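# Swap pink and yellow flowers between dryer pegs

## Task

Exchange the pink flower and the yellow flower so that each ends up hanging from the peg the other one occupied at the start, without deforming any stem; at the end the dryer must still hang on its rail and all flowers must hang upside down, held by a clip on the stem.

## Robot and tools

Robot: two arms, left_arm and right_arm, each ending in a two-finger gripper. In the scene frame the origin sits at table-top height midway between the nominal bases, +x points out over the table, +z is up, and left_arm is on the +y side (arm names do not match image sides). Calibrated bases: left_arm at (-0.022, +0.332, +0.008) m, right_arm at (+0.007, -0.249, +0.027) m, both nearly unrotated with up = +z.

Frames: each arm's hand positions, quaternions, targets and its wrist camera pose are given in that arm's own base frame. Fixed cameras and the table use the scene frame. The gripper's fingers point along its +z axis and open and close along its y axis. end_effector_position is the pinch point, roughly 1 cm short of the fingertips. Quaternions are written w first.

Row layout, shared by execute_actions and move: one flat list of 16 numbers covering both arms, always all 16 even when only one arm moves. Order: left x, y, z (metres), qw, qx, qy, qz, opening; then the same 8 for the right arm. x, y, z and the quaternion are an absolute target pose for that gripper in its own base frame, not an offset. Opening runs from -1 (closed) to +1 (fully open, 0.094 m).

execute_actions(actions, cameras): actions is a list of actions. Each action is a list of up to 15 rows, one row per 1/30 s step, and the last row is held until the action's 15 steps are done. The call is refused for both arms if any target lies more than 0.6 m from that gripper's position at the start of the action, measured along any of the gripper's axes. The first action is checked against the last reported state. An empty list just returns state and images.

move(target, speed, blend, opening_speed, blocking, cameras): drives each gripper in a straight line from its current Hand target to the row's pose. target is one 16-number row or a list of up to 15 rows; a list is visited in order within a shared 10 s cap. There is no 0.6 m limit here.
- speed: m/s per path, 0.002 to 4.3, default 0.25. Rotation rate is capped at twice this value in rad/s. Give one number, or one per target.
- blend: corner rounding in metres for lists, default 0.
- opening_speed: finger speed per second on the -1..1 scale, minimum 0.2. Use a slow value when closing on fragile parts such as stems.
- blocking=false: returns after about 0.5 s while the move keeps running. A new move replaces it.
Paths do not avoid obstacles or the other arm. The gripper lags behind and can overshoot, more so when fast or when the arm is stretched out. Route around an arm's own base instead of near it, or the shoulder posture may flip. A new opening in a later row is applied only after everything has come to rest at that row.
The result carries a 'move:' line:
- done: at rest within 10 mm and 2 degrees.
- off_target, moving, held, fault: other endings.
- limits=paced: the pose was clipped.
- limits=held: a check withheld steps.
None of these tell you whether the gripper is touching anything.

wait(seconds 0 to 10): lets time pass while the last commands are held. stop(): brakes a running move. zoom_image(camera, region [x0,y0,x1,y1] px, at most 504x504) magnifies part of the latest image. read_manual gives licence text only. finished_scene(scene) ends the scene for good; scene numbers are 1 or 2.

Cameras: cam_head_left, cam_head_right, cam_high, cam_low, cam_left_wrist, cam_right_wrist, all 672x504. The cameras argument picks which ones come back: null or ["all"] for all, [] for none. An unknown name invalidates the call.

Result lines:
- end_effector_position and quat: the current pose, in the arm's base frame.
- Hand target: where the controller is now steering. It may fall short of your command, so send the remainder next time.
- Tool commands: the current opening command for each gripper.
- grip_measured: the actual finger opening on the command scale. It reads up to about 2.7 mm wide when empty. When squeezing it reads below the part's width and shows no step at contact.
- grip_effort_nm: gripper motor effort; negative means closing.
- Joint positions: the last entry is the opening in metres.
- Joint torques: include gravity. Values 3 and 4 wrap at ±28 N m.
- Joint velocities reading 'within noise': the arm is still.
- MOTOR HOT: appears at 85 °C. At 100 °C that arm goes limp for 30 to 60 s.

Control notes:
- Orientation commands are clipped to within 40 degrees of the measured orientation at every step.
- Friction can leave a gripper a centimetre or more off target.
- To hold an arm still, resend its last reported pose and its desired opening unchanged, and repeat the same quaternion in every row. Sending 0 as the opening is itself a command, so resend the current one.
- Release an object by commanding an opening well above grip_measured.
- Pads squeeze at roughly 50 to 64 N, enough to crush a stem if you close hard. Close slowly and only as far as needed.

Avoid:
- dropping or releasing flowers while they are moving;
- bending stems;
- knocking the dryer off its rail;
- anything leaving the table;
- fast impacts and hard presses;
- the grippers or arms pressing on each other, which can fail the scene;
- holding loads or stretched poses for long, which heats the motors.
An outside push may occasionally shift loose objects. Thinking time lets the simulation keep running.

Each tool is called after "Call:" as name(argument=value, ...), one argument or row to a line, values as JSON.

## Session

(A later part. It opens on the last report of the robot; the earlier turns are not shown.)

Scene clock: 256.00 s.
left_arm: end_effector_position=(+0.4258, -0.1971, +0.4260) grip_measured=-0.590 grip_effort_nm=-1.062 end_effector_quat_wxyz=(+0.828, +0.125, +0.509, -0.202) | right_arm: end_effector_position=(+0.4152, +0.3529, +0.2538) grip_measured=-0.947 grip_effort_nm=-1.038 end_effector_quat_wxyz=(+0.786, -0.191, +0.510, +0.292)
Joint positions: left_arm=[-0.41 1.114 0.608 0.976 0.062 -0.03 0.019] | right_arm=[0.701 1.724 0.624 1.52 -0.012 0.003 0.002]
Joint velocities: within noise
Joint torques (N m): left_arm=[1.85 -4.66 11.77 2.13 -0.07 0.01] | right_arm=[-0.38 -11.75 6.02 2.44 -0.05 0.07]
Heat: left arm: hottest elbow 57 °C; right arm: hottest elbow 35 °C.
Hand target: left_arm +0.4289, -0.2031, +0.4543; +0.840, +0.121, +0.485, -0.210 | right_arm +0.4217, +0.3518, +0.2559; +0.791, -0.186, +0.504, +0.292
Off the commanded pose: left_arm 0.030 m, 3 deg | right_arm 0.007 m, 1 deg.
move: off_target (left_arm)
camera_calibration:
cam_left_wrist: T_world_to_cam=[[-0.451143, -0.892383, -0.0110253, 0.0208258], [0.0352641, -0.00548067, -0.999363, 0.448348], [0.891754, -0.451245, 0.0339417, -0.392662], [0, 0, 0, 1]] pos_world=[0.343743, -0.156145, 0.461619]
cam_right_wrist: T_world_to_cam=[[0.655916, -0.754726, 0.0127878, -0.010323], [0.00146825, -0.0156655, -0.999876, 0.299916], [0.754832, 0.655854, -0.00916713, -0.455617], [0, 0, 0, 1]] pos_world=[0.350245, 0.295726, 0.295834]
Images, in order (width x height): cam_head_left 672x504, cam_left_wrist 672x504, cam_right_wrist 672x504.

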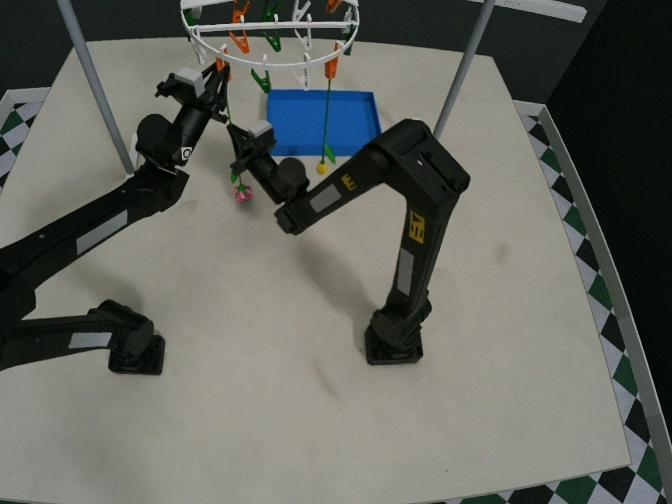

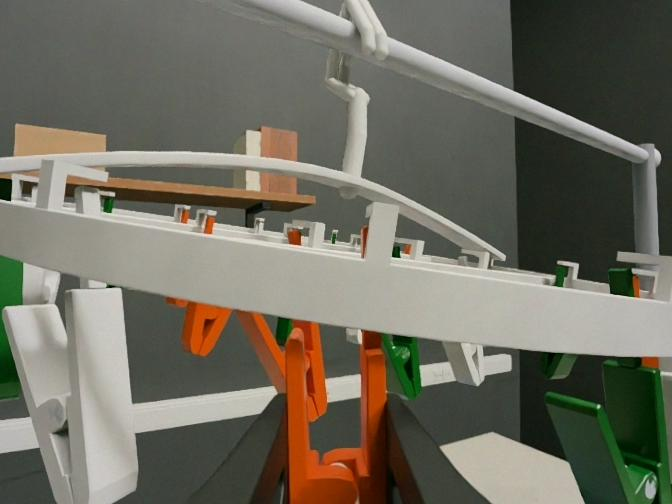

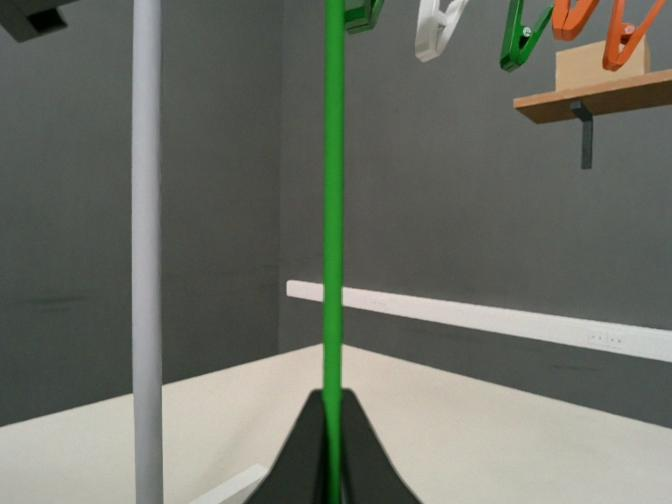

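Call:
move(
  target=[
    [0.4305,-0.204,0.455,0.8403,0.121,0.4851,-0.2095,-0.15,0.4217,0.3518,0.256,0.791,-0.186,0.504,0.292,-0.97],
    [0.39,-0.183,0.44,0.8403,0.121,0.4851,-0.2095,-0.15,0.34,0.288,0.25,0.791,-0.186,0.504,0.292,-0.97],
    [0.34,-0.15,0.42,0.8403,0.121,0.4851,-0.2095,-0.15,0.305,0.265,0.235,0.4547,-0.154,0.8735,0.0802,-0.97],
    [0.34,-0.15,0.42,0.8403,0.121,0.4851,-0.2095,-0.15,0.293,0.249,0.10,-0.0349,0,0.9994,0,-0.97],
  ],
  opening_speed=0.4,
  speed=[0.1,0.1,0.2,0.25],
  cameras=["cam_left_wrist","cam_right_wrist","cam_head_left"],
)

Scene clock: 279.90 s.
left_arm: end_effector_position=(+0.3404, -0.1538, +0.4173) grip_measured=-0.152 grip_effort_nm=0.046 end_effector_quat_wxyz=(+0.840, +0.125, +0.485, -0.209) | right_arm: end_effector_position=(+0.2768, +0.2392, +0.0884) grip_measured=-0.948 grip_effort_nm=-1.033 end_effector_quat_wxyz=(-0.045, -0.012, +0.999, -0.010)
Joint positions: left_arm=[-0.375 0.822 0.391 0.954 0.105 -0.052 0.04] | right_arm=[0.694 1.466 0.972 -1.159 -0.042 0.667 0.002]
Joint velocities: within noise
Joint torques (N m): left_arm=[3.31 -2.73 8.21 1.28 0.1 -0.06] | right_arm=[0.03 -10.58 10.65 -0.12 -0.07 0.19]
Heat: left arm: hottest elbow 56 °C; right arm: hottest elbow 35 °C.
Hand target: left_arm +0.3399, -0.1500, +0.4200; +0.840, +0.121, +0.485, -0.209 | right_arm +0.2925, +0.2485, +0.1002; -0.035, +0.000, +0.999, +0.000
Off the commanded pose: left_arm 0.005 m, 0 deg | right_arm 0.022 m, 2 deg.
move: off_target (right_arm)
camera_calibration:
cam_left_wrist: T_world_to_cam=[[-0.461966, -0.886745, -0.0164841, 0.0276929], [0.0844937, -0.0255016, -0.996098, 0.421702], [0.882864, -0.461556, 0.0867052, -0.317293], [0, 0, 0, 1]] pos_world=[0.257288, -0.111138, 0.448024]
cam_right_wrist: T_world_to_cam=[[0.0340763, -0.999353, 0.0115191, 0.227486], [-0.867832, -0.0238712, 0.496284, 0.243202], [-0.495688, -0.0269082, -0.868084, 0.30726], [0, 0, 0, 1]] pos_world=[0.355611, 0.241412, 0.143409]
Images, in order (width x height): cam_head_left 672x504, cam_left_wrist 672x504, cam_right_wrist 672x504.

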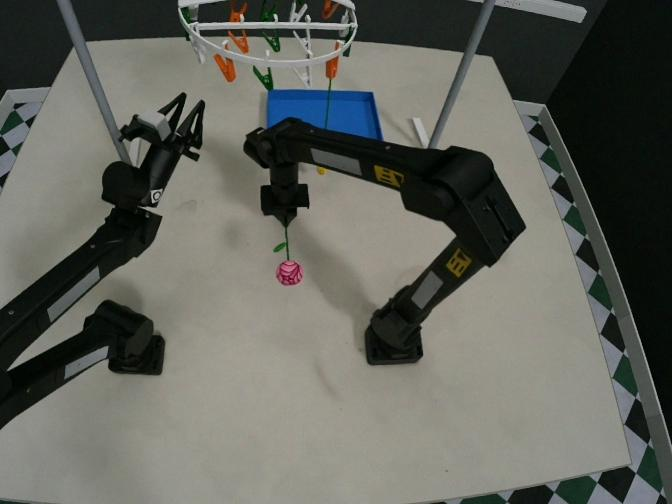

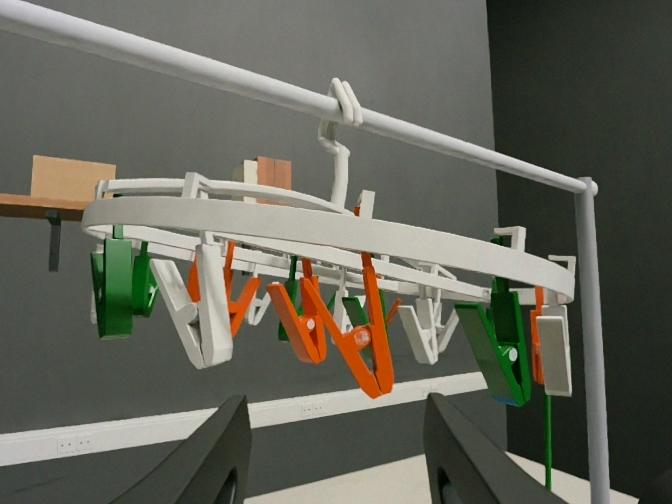

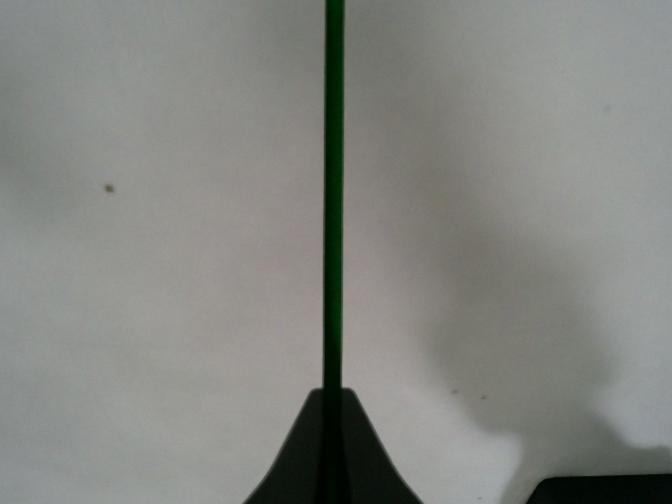

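Call:
move(
  target=[0.34,-0.15,0.42,0.8403,0.121,0.4851,-0.2095,-0.15,0.293,0.249,0.04,-0.0349,0,0.9994,0,-0.97],
  speed=0.06,
  cameras=["cam_right_wrist","cam_low","cam_head_right"],
)

Scene clock: 294.93 s.
left_arm: end_effector_position=(+0.3404, -0.1538, +0.4173) grip_measured=-0.152 grip_effort_nm=0.042 end_effector_quat_wxyz=(+0.840, +0.125, +0.485, -0.209) | right_arm: end_effector_position=(+0.2940, +0.2536, +0.0486) grip_measured=-0.948 grip_effort_nm=-1.028 end_effector_quat_wxyz=(-0.028, -0.012, +1.000, +0.004)
Joint positions: left_arm=[-0.375 0.822 0.391 0.954 0.105 -0.052 0.04] | right_arm=[0.694 1.552 0.95 -1.007 -0.042 0.669 0.002]
Joint velocities: within noise
Joint torques (N m): left_arm=[3.25 -2.73 8.23 1.26 0.1 -0.06] | right_arm=[0.03 -11.22 5.93 0.55 -0.06 0.2]
Heat: left arm: hottest elbow 53 °C; right arm: hottest elbow 36 °C.
Hand target: left_arm +0.3399, -0.1501, +0.4200; +0.840, +0.121, +0.485, -0.210 | right_arm +0.2929, +0.2490, +0.0402; -0.035, +0.000, +0.999, +0.000
Off the commanded pose: left_arm 0.005 m, 0 deg | right_arm 0.010 m, 2 deg.
move: done
camera_calibration:
cam_right_wrist: T_world_to_cam=[[0.0330345, -0.999329, -0.0158453, 0.243392], [-0.884146, -0.0366122, 0.465774, 0.287764], [-0.466041, -0.001377, -0.884762, 0.26725], [0, 0, 0, 1]] pos_world=[0.370934, 0.254133, 0.106276]
Images, in order (width x height): cam_head_right 672x504, cam_low 672x504, cam_right_wrist 672x504.

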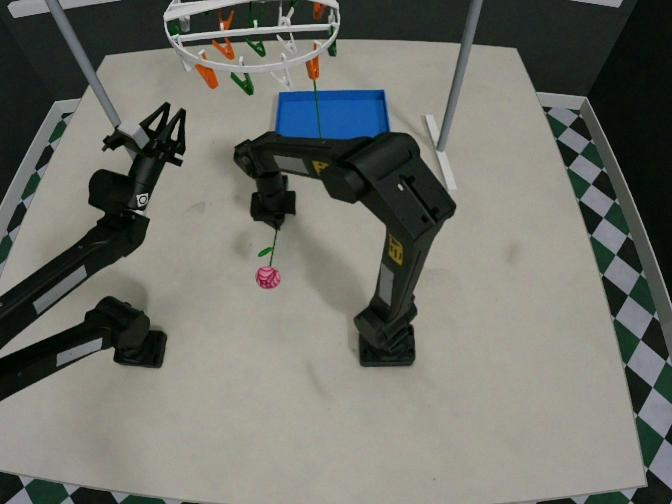

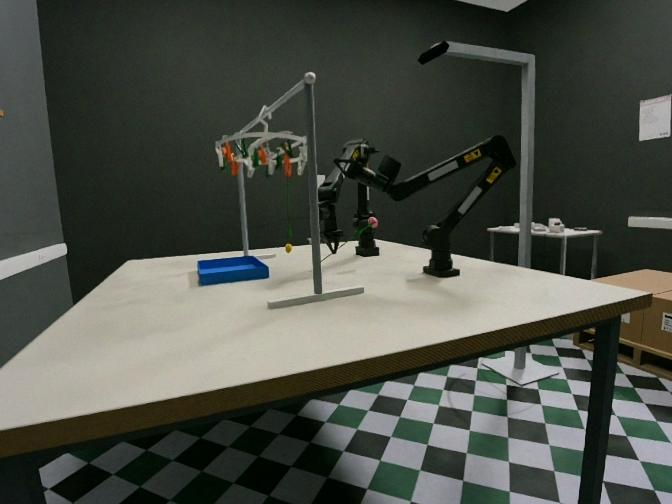

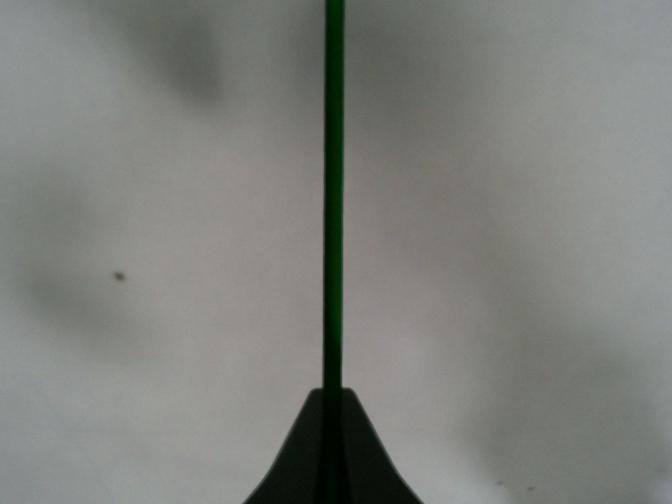

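Call:
zoom_image(
  camera="cam_low",
  region=[280, 160, 440, 280],
)

Call:
execute_actions(
  actions=[
    [[0.34,-0.15,0.42,0.8403,0.121,0.4851,-0.2095,-0.15,0.293,0.247,0.036,-0.0349,0,0.9994,0,-0.97],[0.34,-0.15,0.42,0.8403,0.121,0.4851,-0.2095,-0.15,0.293,0.246,0.030,-0.0349,0,0.9994,0,-0.97]],
  ],
  cameras=["cam_low"],
)

Scaled by 3.150 from the camera's 672x504 image, which has a finer 960x720 frame.

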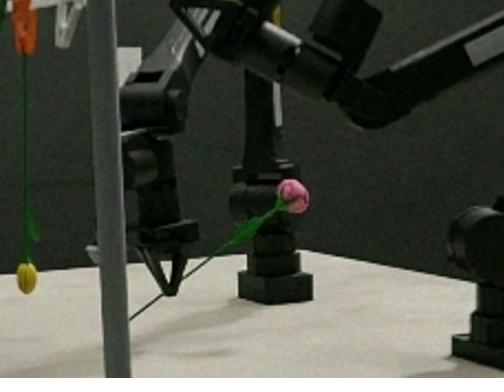

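Scene clock: 300.60 s.
left_arm: end_effector_position=(+0.3404, -0.1538, +0.4173) grip_measured=-0.152 grip_effort_nm=0.046 end_effector_quat_wxyz=(+0.840, +0.125, +0.485, -0.209) | right_arm: end_effector_position=(+0.2938, +0.2515, +0.0390) grip_measured=-0.948 grip_effort_nm=-1.033 end_effector_quat_wxyz=(-0.028, -0.011, +1.000, +0.005)
Joint positions: left_arm=[-0.375 0.822 0.391 0.954 0.105 -0.052 0.04] | right_arm=[0.69 1.564 0.934 -0.978 -0.042 0.669 0.002]
Joint velocities: within noise
Joint torques (N m): left_arm=[3.31 -2.73 8.21 1.25 0.1 -0.06] | right_arm=[-0.21 -11.34 5.71 0.57 -0.06 0.13]
Heat: left arm: hottest elbow 52 °C; right arm: hottest elbow 35 °C.
Hand target: left_arm +0.3399, -0.1501, +0.4200; +0.840, +0.121, +0.485, -0.210 | right_arm +0.2927, +0.2460, +0.0302; -0.035, +0.000, +0.999, +0.000
Off the commanded pose: left_arm 0.005 m, 0 deg | right_arm 0.011 m, 2 deg.
Images, in order (width x height): cam_low 672x504.

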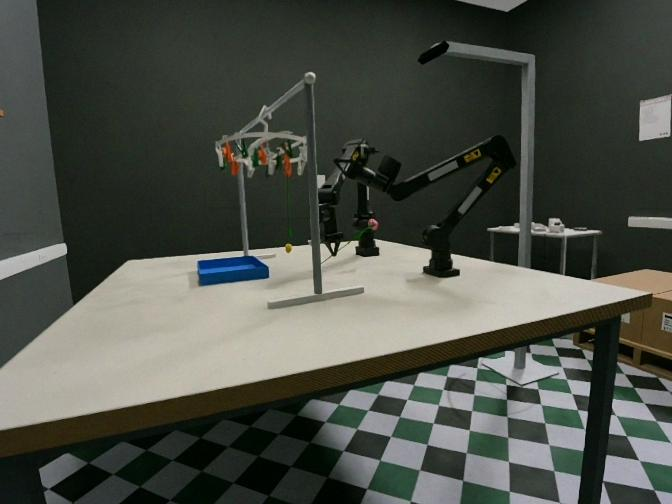

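Call:
move(
  target=[0.34,-0.15,0.42,0.8403,0.121,0.4851,-0.2095,-0.15,0.293,0.247,0.09,0.225,0,0.9744,0,-0.97],
  speed=0.2,
  cameras=["cam_low"],
)

Call:
zoom_image(
  camera="cam_low",
  region=[280, 160, 440, 280],
)

Scene clock: 308.10 s.
left_arm: end_effector_position=(+0.3404, -0.1538, +0.4173) grip_measured=-0.152 grip_effort_nm=0.046 end_effector_quat_wxyz=(+0.840, +0.125, +0.485, -0.209) | right_arm: end_effector_position=(+0.2969, +0.2461, +0.0924) grip_measured=-0.948 grip_effort_nm=-1.033 end_effector_quat_wxyz=(+0.223, -0.004, +0.975, -0.004)
Joint positions: left_arm=[-0.375 0.822 0.391 0.954 0.105 -0.052 0.04] | right_arm=[0.84 1.289 0.752 -0.726 0.334 0.779 0.002]
Joint velocities: within noise
Joint torques (N m): left_arm=[3.31 -2.78 8.21 1.25 0.1 -0.06] | right_arm=[1.2 -8.94 6.58 1.37 0.34 0.18]
Heat: left arm: hottest elbow 51 °C; right arm: hottest elbow 35 °C.
Hand target: left_arm +0.3399, -0.1501, +0.4200; +0.840, +0.121, +0.485, -0.210 | right_arm +0.2931, +0.2469, +0.0900; +0.225, +0.000, +0.974, +0.000
Off the commanded pose: left_arm 0.005 m, 0 deg | right_arm 0.005 m, 1 deg.
move: done
Images, in order (width x height): cam_low 672x504.

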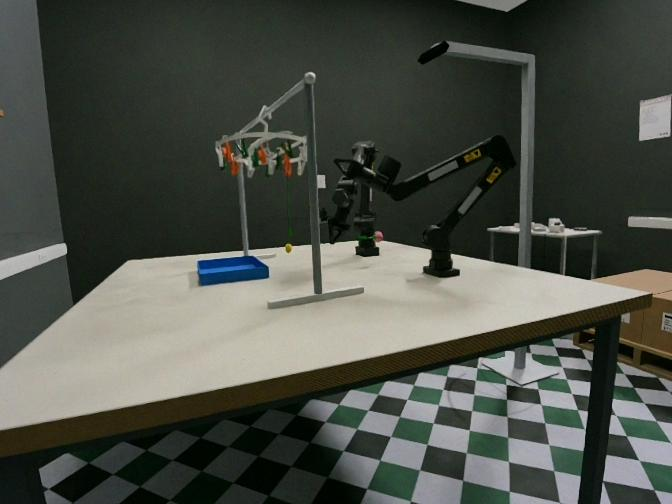

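Scaled by 3.150 from the camera's 672x504 image, which has a finer 960x720 frame.

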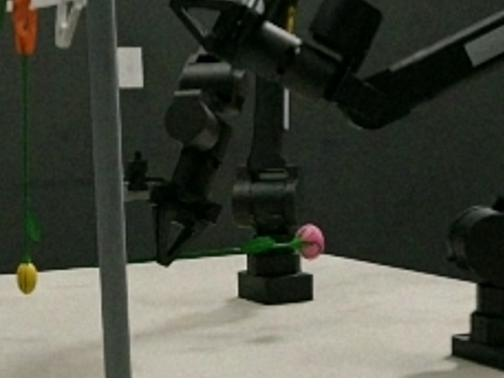

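Call:
move(
  target=[0.34,-0.15,0.42,0.8403,0.121,0.4851,-0.2095,-0.15,0.293,0.247,0.010,0.225,0,0.9744,0,-0.97],
  speed=0.08,
  cameras=["cam_low"],
)

Call:
zoom_image(
  camera="cam_low",
  region=[300, 190, 420, 280],
)

Scene clock: 313.03 s.
left_arm: end_effector_position=(+0.3404, -0.1538, +0.4173) grip_measured=-0.152 grip_effort_nm=0.046 end_effector_quat_wxyz=(+0.840, +0.125, +0.485, -0.209) | right_arm: end_effector_position=(+0.2976, +0.2469, +0.0170) grip_measured=-0.948 grip_effort_nm=-1.033 end_effector_quat_wxyz=(+0.228, -0.002, +0.974, +0.002)
Joint positions: left_arm=[-0.375 0.822 0.391 0.954 0.105 -0.052 0.04] | right_arm=[0.84 1.443 0.645 -0.45 0.334 0.781 0.002]
Joint velocities: within noise
Joint torques (N m): left_arm=[3.25 -2.78 8.21 1.26 0.1 -0.06] | right_arm=[1.44 -8.41 5.45 1.43 0.35 0.2]
Heat: left arm: hottest elbow 51 °C; right arm: hottest elbow 35 °C.
Hand target: left_arm +0.3399, -0.1501, +0.4199; +0.840, +0.121, +0.485, -0.210 | right_arm +0.2930, +0.2467, +0.0101; +0.225, +0.000, +0.974, +0.000
Off the commanded pose: left_arm 0.005 m, 0 deg | right_arm 0.008 m, 0 deg.
move: done
Images, in order (width x height): cam_low 672x504.

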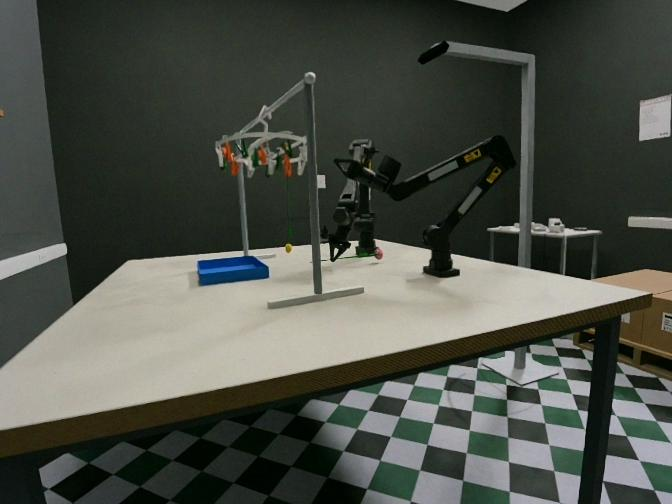

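Scaled by 4.200 from the camera's 672x504 image, which has a finer 960x720 frame.

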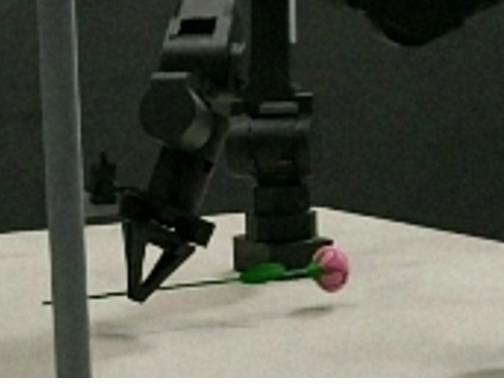

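Call:
move(
  target=[0.34,-0.15,0.42,0.8403,0.121,0.4851,-0.2095,-0.15,0.293,0.247,-0.010,0.225,0,0.9744,0,-0.97],
  speed=0.03,
  cameras=["cam_low","cam_right_wrist"],
)

Call:
zoom_image(
  camera="cam_low",
  region=[300, 190, 420, 280],
)

Scene clock: 315.73 s.
left_arm: end_effector_position=(+0.3404, -0.1538, +0.4173) grip_measured=-0.152 grip_effort_nm=0.051 end_effector_quat_wxyz=(+0.840, +0.125, +0.485, -0.209) | right_arm: end_effector_position=(+0.2985, +0.2479, -0.0019) grip_measured=-0.948 grip_effort_nm=-1.038 end_effector_quat_wxyz=(+0.229, -0.002, +0.973, +0.003)
Joint positions: left_arm=[-0.375 0.822 0.391 0.954 0.105 -0.052 0.04] | right_arm=[0.84 1.496 0.629 -0.379 0.334 0.781 0.002]
Joint velocities: within noise
Joint torques (N m): left_arm=[3.25 -2.78 8.23 1.26 0.1 -0.06] | right_arm=[1.32 -8.59 4.98 1.48 0.33 0.19]
Heat: left arm: hottest elbow 50 °C; right arm: hottest elbow 35 °C.
Hand target: left_arm +0.3399, -0.1501, +0.4199; +0.840, +0.121, +0.485, -0.210 | right_arm +0.2930, +0.2467, -0.0098; +0.225, +0.000, +0.974, +0.000
Off the commanded pose: left_arm 0.005 m, 0 deg | right_arm 0.010 m, 1 deg.
move: done
camera_calibration:
cam_right_wrist: T_world_to_cam=[[0.0152891, -0.999868, -0.00546897, 0.242219], [-0.999322, -0.015097, -0.0335881, 0.343261], [0.0335011, 0.00597879, -0.999421, 0.0734673], [0, 0, 0, 1]] pos_world=[0.336863, 0.24693, 0.0862789]
Images, in order (width x height): cam_low 672x504, cam_right_wrist 672x504.

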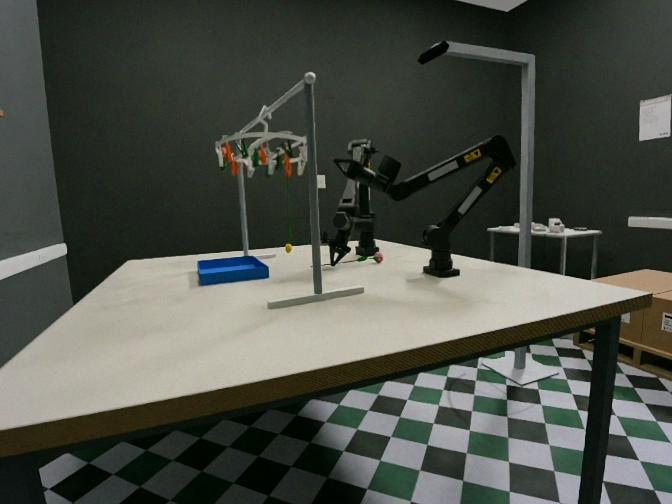

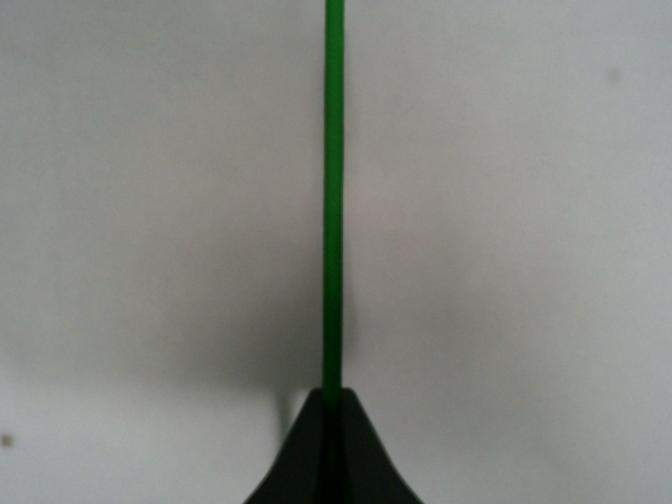

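Scaled by 4.200 from the camera's 672x504 image, which has a finer 960x720 frame.

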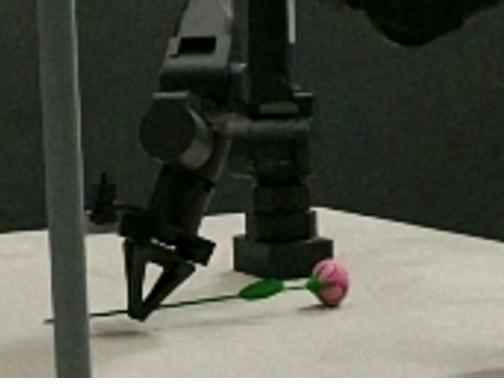

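Call:
move(
  target=[0.34,-0.15,0.42,0.8403,0.121,0.4851,-0.2095,-0.15,0.293,0.247,-0.017,0.225,0,0.9744,0,-0.97],
  speed=0.02,
  cameras=["cam_low"],
)

Call:
zoom_image(
  camera="cam_low",
  region=[300, 190, 420, 280],
)

Scene clock: 318.27 s.
left_arm: end_effector_position=(+0.3404, -0.1538, +0.4173) grip_measured=-0.152 grip_effort_nm=0.046 end_effector_quat_wxyz=(+0.840, +0.125, +0.485, -0.209) | right_arm: end_effector_position=(+0.2986, +0.2479, -0.0089) grip_measured=-0.948 grip_effort_nm=-1.033 end_effector_quat_wxyz=(+0.229, -0.002, +0.973, +0.003)
Joint positions: left_arm=[-0.375 0.822 0.391 0.954 0.105 -0.052 0.04] | right_arm=[0.84 1.515 0.623 -0.353 0.334 0.781 0.002]
Joint velocities: within noise
Joint torques (N m): left_arm=[3.25 -2.73 8.21 1.25 0.1 -0.06] | right_arm=[1.44 -8.76 4.75 1.46 0.35 0.2]
Heat: left arm: hottest elbow 50 °C; right arm: hottest elbow 35 °C.
Hand target: left_arm +0.3399, -0.1501, +0.4199; +0.840, +0.121, +0.485, -0.210 | right_arm +0.2929, +0.2467, -0.0168; +0.225, +0.000, +0.974, +0.000
Off the commanded pose: left_arm 0.005 m, 0 deg | right_arm 0.010 m, 1 deg.
move: done
Images, in order (width x height): cam_low 672x504.

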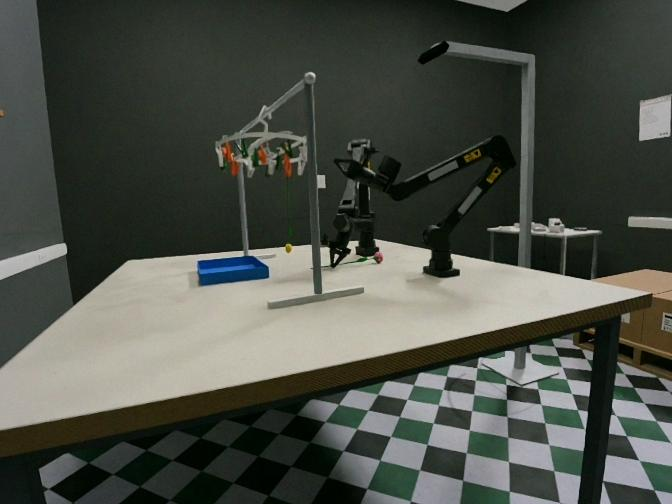

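Scaled by 4.200 from the camera's 672x504 image, which has a finer 960x720 frame.

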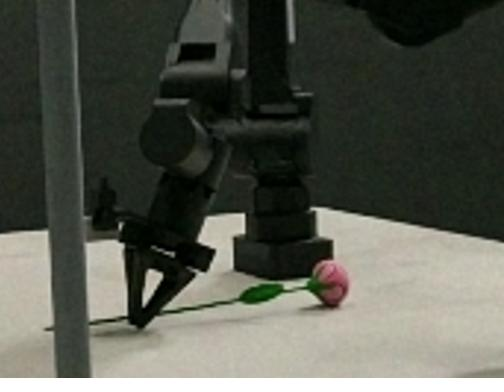

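Call:
move(
  target=[
    [0.34,-0.15,0.42,0.8403,0.121,0.4851,-0.2095,-0.15,0.293,0.247,-0.020,0.225,0,0.9744,0,-0.97],
    [0.34,-0.15,0.42,0.8403,0.121,0.4851,-0.2095,-0.15,0.293,0.247,-0.020,0.225,0,0.9744,0,-0.75],
  ],
  speed=0.02,
  opening_speed=0.2,
  cameras=["cam_low","cam_right_wrist"],
)

Call:
zoom_image(
  camera="cam_low",
  region=[300, 190, 420, 280],
)

Scene clock: 324.20 s.
left_arm: end_effector_position=(+0.3404, -0.1538, +0.4173) grip_measured=-0.152 grip_effort_nm=0.046 end_effector_quat_wxyz=(+0.840, +0.125, +0.485, -0.209) | right_arm: end_effector_position=(+0.2999, +0.2491, -0.0097) grip_measured=-0.752 grip_effort_nm=0.085 end_effector_quat_wxyz=(+0.232, -0.001, +0.973, +0.004)
Joint positions: left_arm=[-0.375 0.822 0.391 0.954 0.105 -0.052 0.04] | right_arm=[0.84 1.52 0.623 -0.342 0.336 0.781 0.012]
Joint velocities: within noise
Joint torques (N m): left_arm=[3.31 -2.78 8.23 1.25 0.1 -0.06] | right_arm=[1.32 -8.41 4.59 1.51 0.27 0.18]
Heat: left arm: hottest elbow 50 °C; right arm: hottest elbow 35 °C.
Hand target: left_arm +0.3400, -0.1501, +0.4199; +0.840, +0.121, +0.485, -0.209 | right_arm +0.2928, +0.2467, -0.0197; +0.225, +0.000, +0.974, +0.000
Off the commanded pose: left_arm 0.005 m, 0 deg | right_arm 0.013 m, 1 deg.
move: off_target (right_arm); target 2's new opening was sent with right_arm's hand 0.012 m and 1 deg from that target
camera_calibration:
cam_right_wrist: T_world_to_cam=[[0.0151394, -0.999848, -0.00869443, 0.243366], [-0.999128, -0.0147891, -0.0390388, 0.344109], [0.0389043, 0.00927788, -0.9992, 0.0631781], [0, 0, 0, 1]] pos_world=[0.337666, 0.247832, 0.078677]
Images, in order (width x height): cam_low 672x504, cam_right_wrist 672x504.

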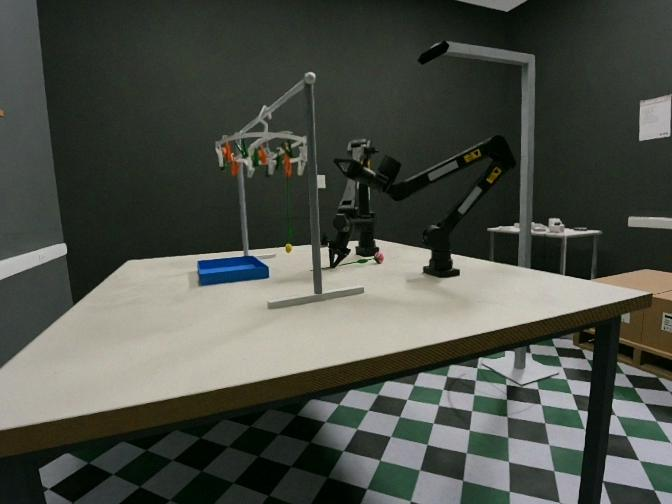

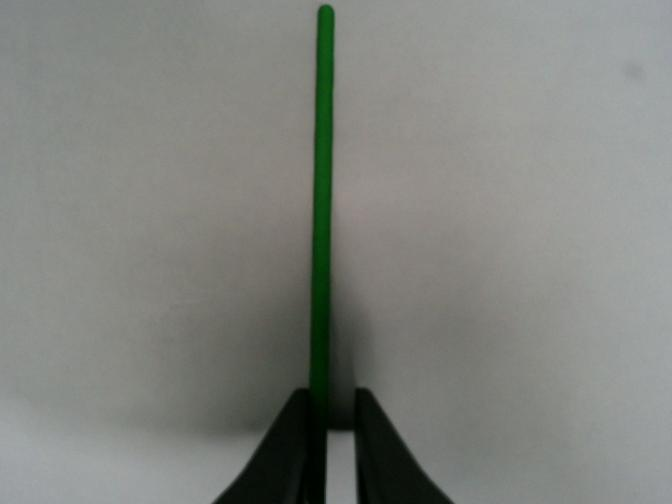

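Scaled by 4.200 from the camera's 672x504 image, which has a finer 960x720 frame.

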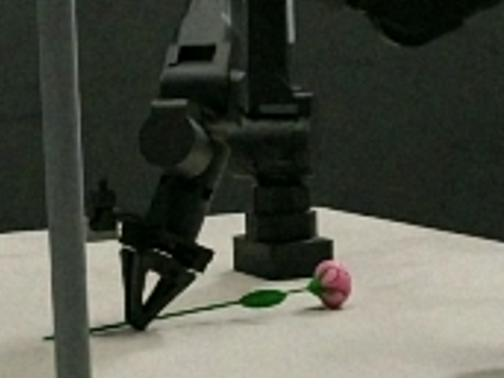

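Call:
move(
  target=[
    [0.34,-0.15,0.42,0.8403,0.121,0.4851,-0.2095,-0.15,0.293,0.247,-0.020,0.225,0,0.9744,0,-0.55],
    [0.34,-0.15,0.42,0.8403,0.121,0.4851,-0.2095,-0.15,0.265,0.247,0.04,0.225,0,0.9744,0,-0.55],
    [0.34,-0.15,0.42,0.8403,0.121,0.4851,-0.2095,-0.15,0.24,0.20,0.25,0.6744,-0.2126,0.6744,0.2126,-0.55],
    [0.34,-0.15,0.42,0.8403,0.121,0.4851,-0.2095,-0.15,0.334,0.074,0.418,0.8188,-0.1628,0.4728,0.282,-0.15],
  ],
  speed=[0.03,0.08,0.25,0.2],
  blend=[0,0,0.04,0],
  opening_speed=0.4,
  cameras=["cam_low","cam_right_wrist","cam_head_right"],
)

Scene clock: 340.97 s.
left_arm: end_effector_position=(+0.3404, -0.1538, +0.4173) grip_measured=-0.152 grip_effort_nm=0.046 end_effector_quat_wxyz=(+0.840, +0.125, +0.485, -0.209) | right_arm: end_effector_position=(+0.3282, +0.0769, +0.3886) grip_measured=-0.152 grip_effort_nm=0.071 end_effector_quat_wxyz=(+0.806, -0.158, +0.495, +0.285)
Joint positions: left_arm=[-0.375 0.822 0.391 0.954 0.105 -0.052 0.04] | right_arm=[-0.071 0.816 0.31 1.11 -0.625 0.414 0.04]
Joint velocities: within noise
Joint torques (N m): left_arm=[3.31 -2.78 8.23 1.25 0.1 -0.06] | right_arm=[-0.15 0.56 12.22 1.96 0.16 0.18]
Heat: left arm: hottest elbow 49 °C; right arm: hottest elbow 35 °C.
Hand target: left_arm +0.3400, -0.1501, +0.4199; +0.840, +0.121, +0.485, -0.209 | right_arm +0.3323, +0.0739, +0.4172; +0.819, -0.163, +0.473, +0.282
Off the commanded pose: left_arm 0.005 m, 0 deg | right_arm 0.030 m, 3 deg.
move: off_target (right_arm); target 4's new opening was sent with right_arm's hand 0.030 m and 3 deg from that target
camera_calibration:
cam_right_wrist: T_world_to_cam=[[0.615824, -0.787703, -0.016885, -0.136089], [0.0287166, 0.0438569, -0.998625, 0.41649], [0.78736, 0.614493, 0.0496283, -0.238091], [0, 0, 0, 1]] pos_world=[0.25931, 0.0208415, 0.425435]
Images, in order (width x height): cam_head_right 672x504, cam_low 672x504, cam_right_wrist 672x504.

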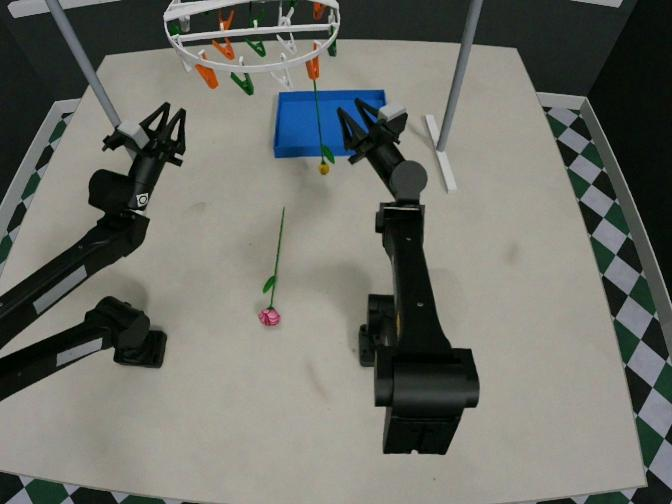

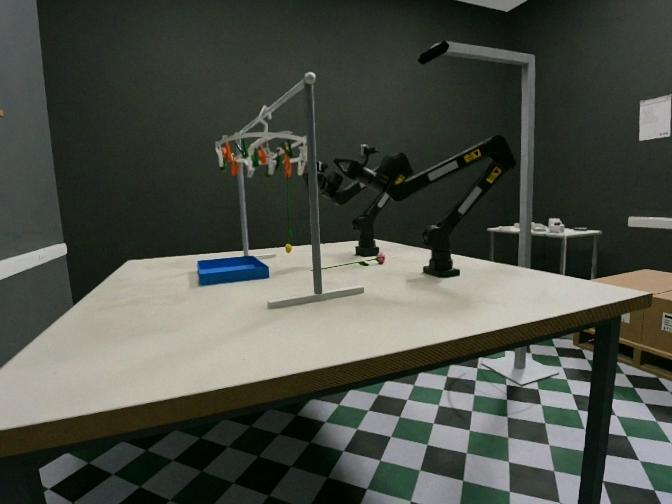

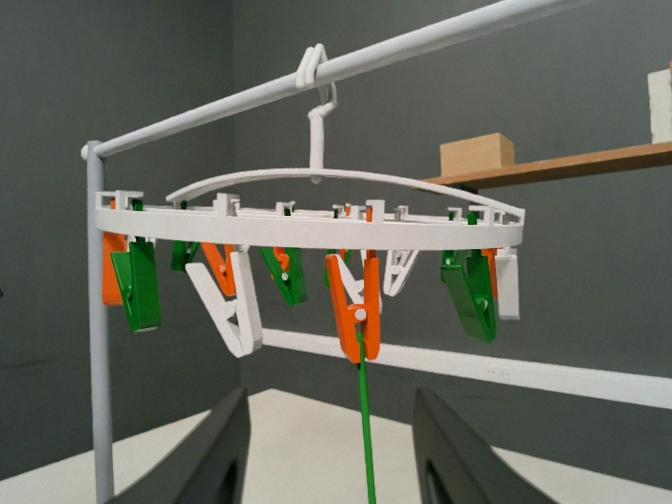

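Call:
move(
  target=[
    [0.32,-0.20,0.36,0.7847,0.1969,0.4999,-0.3091,0.0,0.334,0.074,0.418,0.8188,-0.1628,0.4728,0.282,-0.15],
    [0.372,-0.355,0.33,0.7847,0.1969,0.4999,-0.3091,0.0,0.334,0.074,0.418,0.8188,-0.1628,0.4728,0.282,-0.15],
  ],
  speed=0.2,
  blend=[0.03,0],
  cameras=["cam_head_right","cam_left_wrist","cam_low"],
)

Scene clock: 347.60 s.
left_arm: end_effector_position=(+0.3665, -0.3459, +0.3113) grip_measured=-0.002 grip_effort_nm=0.051 end_effector_quat_wxyz=(+0.771, +0.201, +0.521, -0.306) | right_arm: end_effector_position=(+0.3283, +0.0769, +0.3886) grip_measured=-0.151 grip_effort_nm=0.071 end_effector_quat_wxyz=(+0.806, -0.158, +0.495, +0.285)
Joint positions: left_arm=[-0.76 1.427 0.539 1.274 -0.012 -0.005 0.047] | right_arm=[-0.071 0.816 0.31 1.11 -0.625 0.414 0.04]
Joint velocities: within noise
Joint torques (N m): left_arm=[2.08 -6.53 9.11 2.62 -0.05 0.21] | right_arm=[-0.26 0.5 12.23 1.95 0.18 0.18]
Heat: left arm: hottest elbow 49 °C; right arm: hottest elbow 36 °C.
Hand target: left_arm +0.3712, -0.3543, +0.3298; +0.785, +0.197, +0.500, -0.309 | right_arm +0.3324, +0.0739, +0.4171; +0.819, -0.163, +0.473, +0.282
Off the commanded pose: left_arm 0.022 m, 3 deg | right_arm 0.030 m, 3 deg.
move: off_target (left_arm, right_arm)
camera_calibration:
cam_left_wrist: T_world_to_cam=[[-0.674622, -0.738161, -0.00189729, -0.00762681], [-0.0343834, 0.0339911, -0.998831, 0.373944], [0.737362, -0.673768, -0.0483116, -0.397819], [0, 0, 0, 1]] pos_world=[0.301049, -0.286379, 0.354273]
Images, in order (width x height): cam_head_right 672x504, cam_low 672x504, cam_left_wrist 672x504.

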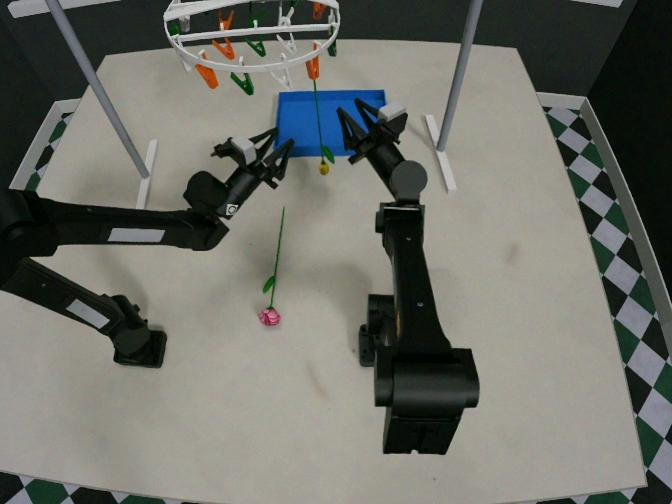

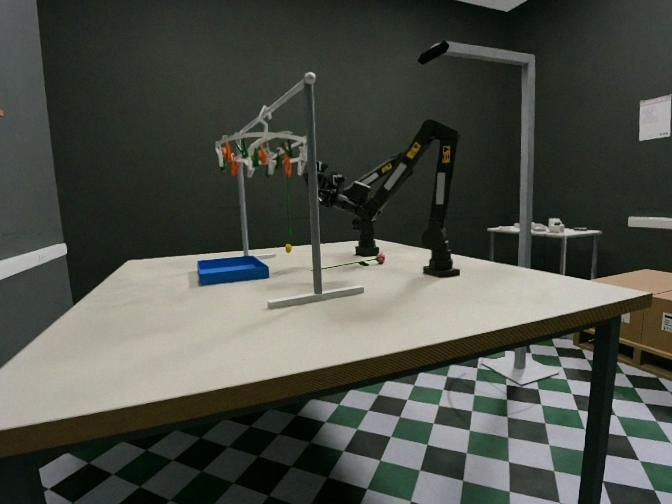

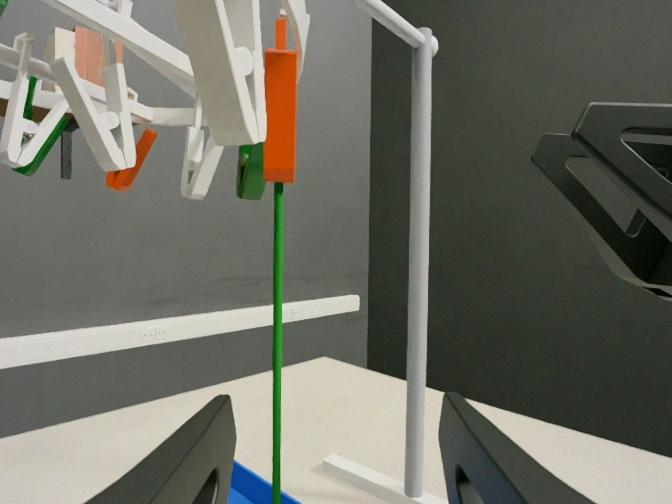

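Call:
move(
  target=[0.442,-0.378,0.325,0.7847,0.1969,0.4999,-0.3091,0.0,0.334,0.074,0.418,0.8188,-0.1628,0.4728,0.282,-0.15],
  speed=0.15,
  cameras=["cam_left_wrist"],
)

Scene clock: 357.57 s.
left_arm: end_effector_position=(+0.4306, -0.3728, +0.3119) grip_measured=-0.002 grip_effort_nm=0.051 end_effector_quat_wxyz=(+0.777, +0.205, +0.511, -0.304) | right_arm: end_effector_position=(+0.3283, +0.0769, +0.3886) grip_measured=-0.151 grip_effort_nm=0.071 end_effector_quat_wxyz=(+0.806, -0.158, +0.495, +0.285)
Joint positions: left_arm=[-0.697 1.592 0.72 1.277 0.052 -0.014 0.047] | right_arm=[-0.071 0.816 0.31 1.11 -0.625 0.414 0.04]
Joint velocities: within noise
Joint torques (N m): left_arm=[3.08 -8.82 9.29 1.98 0.12 -0.07] | right_arm=[-0.15 0.38 12.14 1.98 0.17 0.19]
Heat: left arm: hottest elbow 50 °C; right arm: hottest elbow 37 °C.
Hand target: left_arm +0.4412, -0.3774, +0.3249; +0.785, +0.197, +0.500, -0.309 | right_arm +0.3324, +0.0739, +0.4171; +0.819, -0.163, +0.473, +0.282
Off the commanded pose: left_arm 0.018 m, 2 deg | right_arm 0.030 m, 3 deg.
move: off_target (left_arm, right_arm)
camera_calibration:
cam_left_wrist: T_world_to_cam=[[-0.674276, -0.738261, -0.0179295, 0.0206762], [-0.0100855, 0.0334827, -0.999388, 0.367268], [0.73841, -0.673683, -0.0300223, -0.469281], [0, 0, 0, 1]] pos_world=[0.364167, -0.313179, 0.353325]
Images, in order (width x height): cam_left_wrist 672x504.

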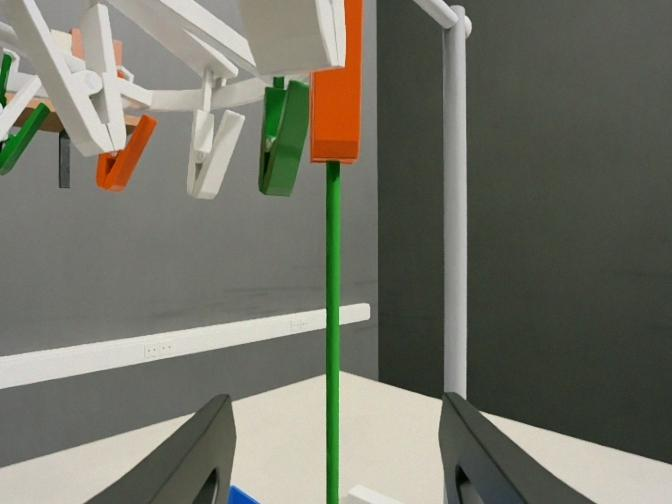

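Call:
move(
  target=[0.476,-0.409,0.312,0.7847,0.1969,0.4999,-0.3091,0.0,0.334,0.074,0.418,0.8188,-0.1628,0.4728,0.282,-0.15],
  speed=0.08,
  cameras=["cam_left_wrist"],
)

Scene clock: 362.33 s.
left_arm: end_effector_position=(+0.4659, -0.4024, +0.3000) grip_measured=-0.002 grip_effort_nm=0.051 end_effector_quat_wxyz=(+0.777, +0.204, +0.511, -0.304) | right_arm: end_effector_position=(+0.3283, +0.0769, +0.3886) grip_measured=-0.151 grip_effort_nm=0.071 end_effector_quat_wxyz=(+0.806, -0.158, +0.495, +0.285)
Joint positions: left_arm=[-0.697 1.715 0.844 1.277 0.052 -0.015 0.047] | right_arm=[-0.071 0.816 0.31 1.11 -0.625 0.414 0.04]
Joint velocities: within noise
Joint torques (N m): left_arm=[2.67 -10.58 9.14 1.96 -0.05 -0.04] | right_arm=[-0.32 0.56 12.21 1.99 0.16 0.19]
Heat: left arm: hottest elbow 50 °C; right arm: hottest elbow 38 °C.
Hand target: left_arm +0.4752, -0.4084, +0.3120; +0.785, +0.197, +0.500, -0.309 | right_arm +0.3323, +0.0739, +0.4172; +0.819, -0.163, +0.473, +0.282
Off the commanded pose: left_arm 0.017 m, 2 deg | right_arm 0.030 m, 3 deg.
move: off_target (left_arm, right_arm)
camera_calibration:
cam_left_wrist: T_world_to_cam=[[-0.674632, -0.737961, -0.0168938, 0.0223755], [-0.0102553, 0.0322546, -0.999427, 0.356279], [0.738083, -0.674072, -0.029328, -0.51582], [0, 0, 0, 1]] pos_world=[0.399467, -0.342679, 0.341325]
Images, in order (width x height): cam_left_wrist 672x504.

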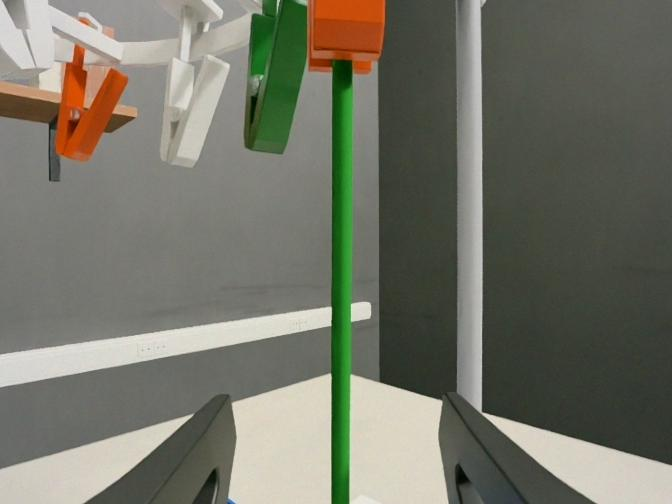

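Call:
move(
  target=[
    [0.4834,-0.4157,0.312,0.7847,0.1969,0.4999,-0.3091,0.0,0.334,0.074,0.418,0.8188,-0.1628,0.4728,0.282,-0.15],
    [0.4834,-0.4157,0.312,0.7847,0.1969,0.4999,-0.3091,-0.8,0.334,0.074,0.418,0.8188,-0.1628,0.4728,0.282,-0.15],
  ],
  speed=0.06,
  opening_speed=0.5,
  cameras=["cam_left_wrist"],
)

Scene clock: 368.40 s.
left_arm: end_effector_position=(+0.4729, -0.4081, +0.3031) grip_measured=-0.797 grip_effort_nm=-0.120 end_effector_quat_wxyz=(+0.780, +0.203, +0.507, -0.305) | right_arm: end_effector_position=(+0.3283, +0.0769, +0.3886) grip_measured=-0.151 grip_effort_nm=0.076 end_effector_quat_wxyz=(+0.806, -0.158, +0.495, +0.285)
Joint positions: left_arm=[-0.697 1.734 0.874 1.277 0.052 -0.015 0.01] | right_arm=[-0.071 0.816 0.31 1.11 -0.625 0.414 0.04]
Joint velocities: within noise
Joint torques (N m): left_arm=[2.61 -10.7 9.28 1.5 -0.07 -0.04] | right_arm=[-0.15 0.56 12.22 1.96 0.16 0.17]
Heat: left arm: hottest elbow 49 °C; right arm: hottest elbow 38 °C.
Hand target: left_arm +0.4827, -0.4151, +0.3118; +0.785, +0.197, +0.500, -0.309 | right_arm +0.3323, +0.0739, +0.4172; +0.819, -0.163, +0.473, +0.282
Off the commanded pose: left_arm 0.016 m, 1 deg | right_arm 0.030 m, 3 deg.
move: off_target (left_arm, right_arm); target 2's new opening was sent with left_arm's hand 0.016 m and 1 deg from that target
camera_calibration:
cam_left_wrist: T_world_to_cam=[[-0.674228, -0.738321, -0.0173027, 0.0226554], [-0.0015012, 0.0247989, -0.999691, 0.352542], [0.738522, -0.673994, -0.0178285, -0.528447], [0, 0, 0, 1]] pos_world=[0.406074, -0.348186, 0.343404]
Images, in order (width x height): cam_left_wrist 672x504.

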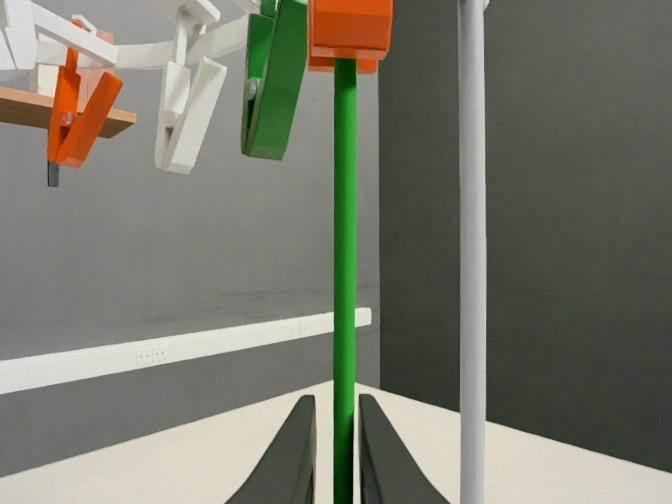

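Call:
move(
  target=[
    [0.4857,-0.4191,0.312,0.7847,0.1969,0.4999,-0.3091,-0.8,0.334,0.074,0.418,0.8188,-0.1628,0.4728,0.282,-0.15],
    [0.4857,-0.4191,0.312,0.7847,0.1969,0.4999,-0.3091,-0.96,0.334,0.074,0.418,0.8188,-0.1628,0.4728,0.282,-0.15],
  ],
  speed=0.04,
  opening_speed=0.2,
  cameras=["cam_left_wrist"],
)

Scene clock: 373.33 s.
left_arm: end_effector_position=(+0.4758, -0.4101, +0.3039) grip_measured=-0.949 grip_effort_nm=-1.023 end_effector_quat_wxyz=(+0.782, +0.201, +0.505, -0.305) | right_arm: end_effector_position=(+0.3283, +0.0769, +0.3886) grip_measured=-0.151 grip_effort_nm=0.066 end_effector_quat_wxyz=(+0.806, -0.158, +0.495, +0.285)
Joint positions: left_arm=[-0.697 1.742 0.886 1.277 0.05 -0.015 0.002] | right_arm=[-0.071 0.816 0.31 1.11 -0.625 0.414 0.04]
Joint velocities: within noise
Joint torques (N m): left_arm=[2.49 -10.93 9.32 1.35 -0.07 -0.03] | right_arm=[-0.09 0.62 12.23 2 0.17 0.19]
Heat: left arm: hottest elbow 50 °C; right arm: hottest elbow 39 °C.
Hand target: left_arm +0.4849, -0.4186, +0.3120; +0.785, +0.197, +0.500, -0.309 | right_arm +0.3323, +0.0739, +0.4172; +0.819, -0.163, +0.473, +0.282
Off the commanded pose: left_arm 0.016 m, 1 deg | right_arm 0.030 m, 3 deg.
move: off_target (left_arm, right_arm); target 2's new opening was sent with left_arm's hand 0.016 m and 1 deg from that target
camera_calibration:
cam_left_wrist: T_world_to_cam=[[-0.672932, -0.739517, -0.0166399, 0.0218275], [0.000817866, 0.0217515, -0.999763, 0.351099], [0.739704, -0.672786, -0.0140325, -0.533151], [0, 0, 0, 1]] pos_world=[0.408775, -0.350191, 0.343898]
Images, in order (width x height): cam_left_wrist 672x504.

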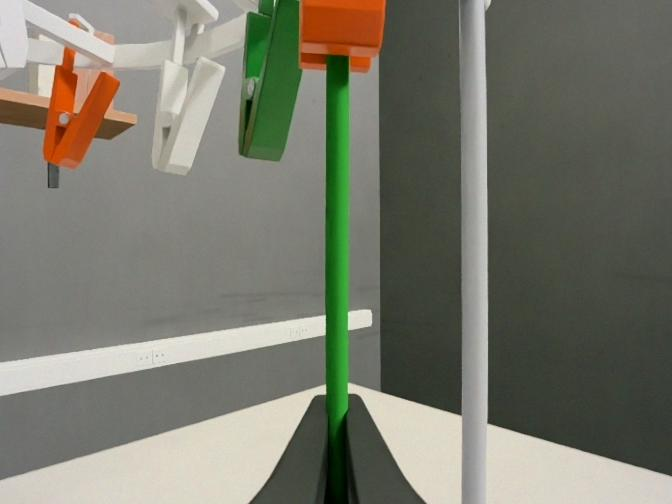

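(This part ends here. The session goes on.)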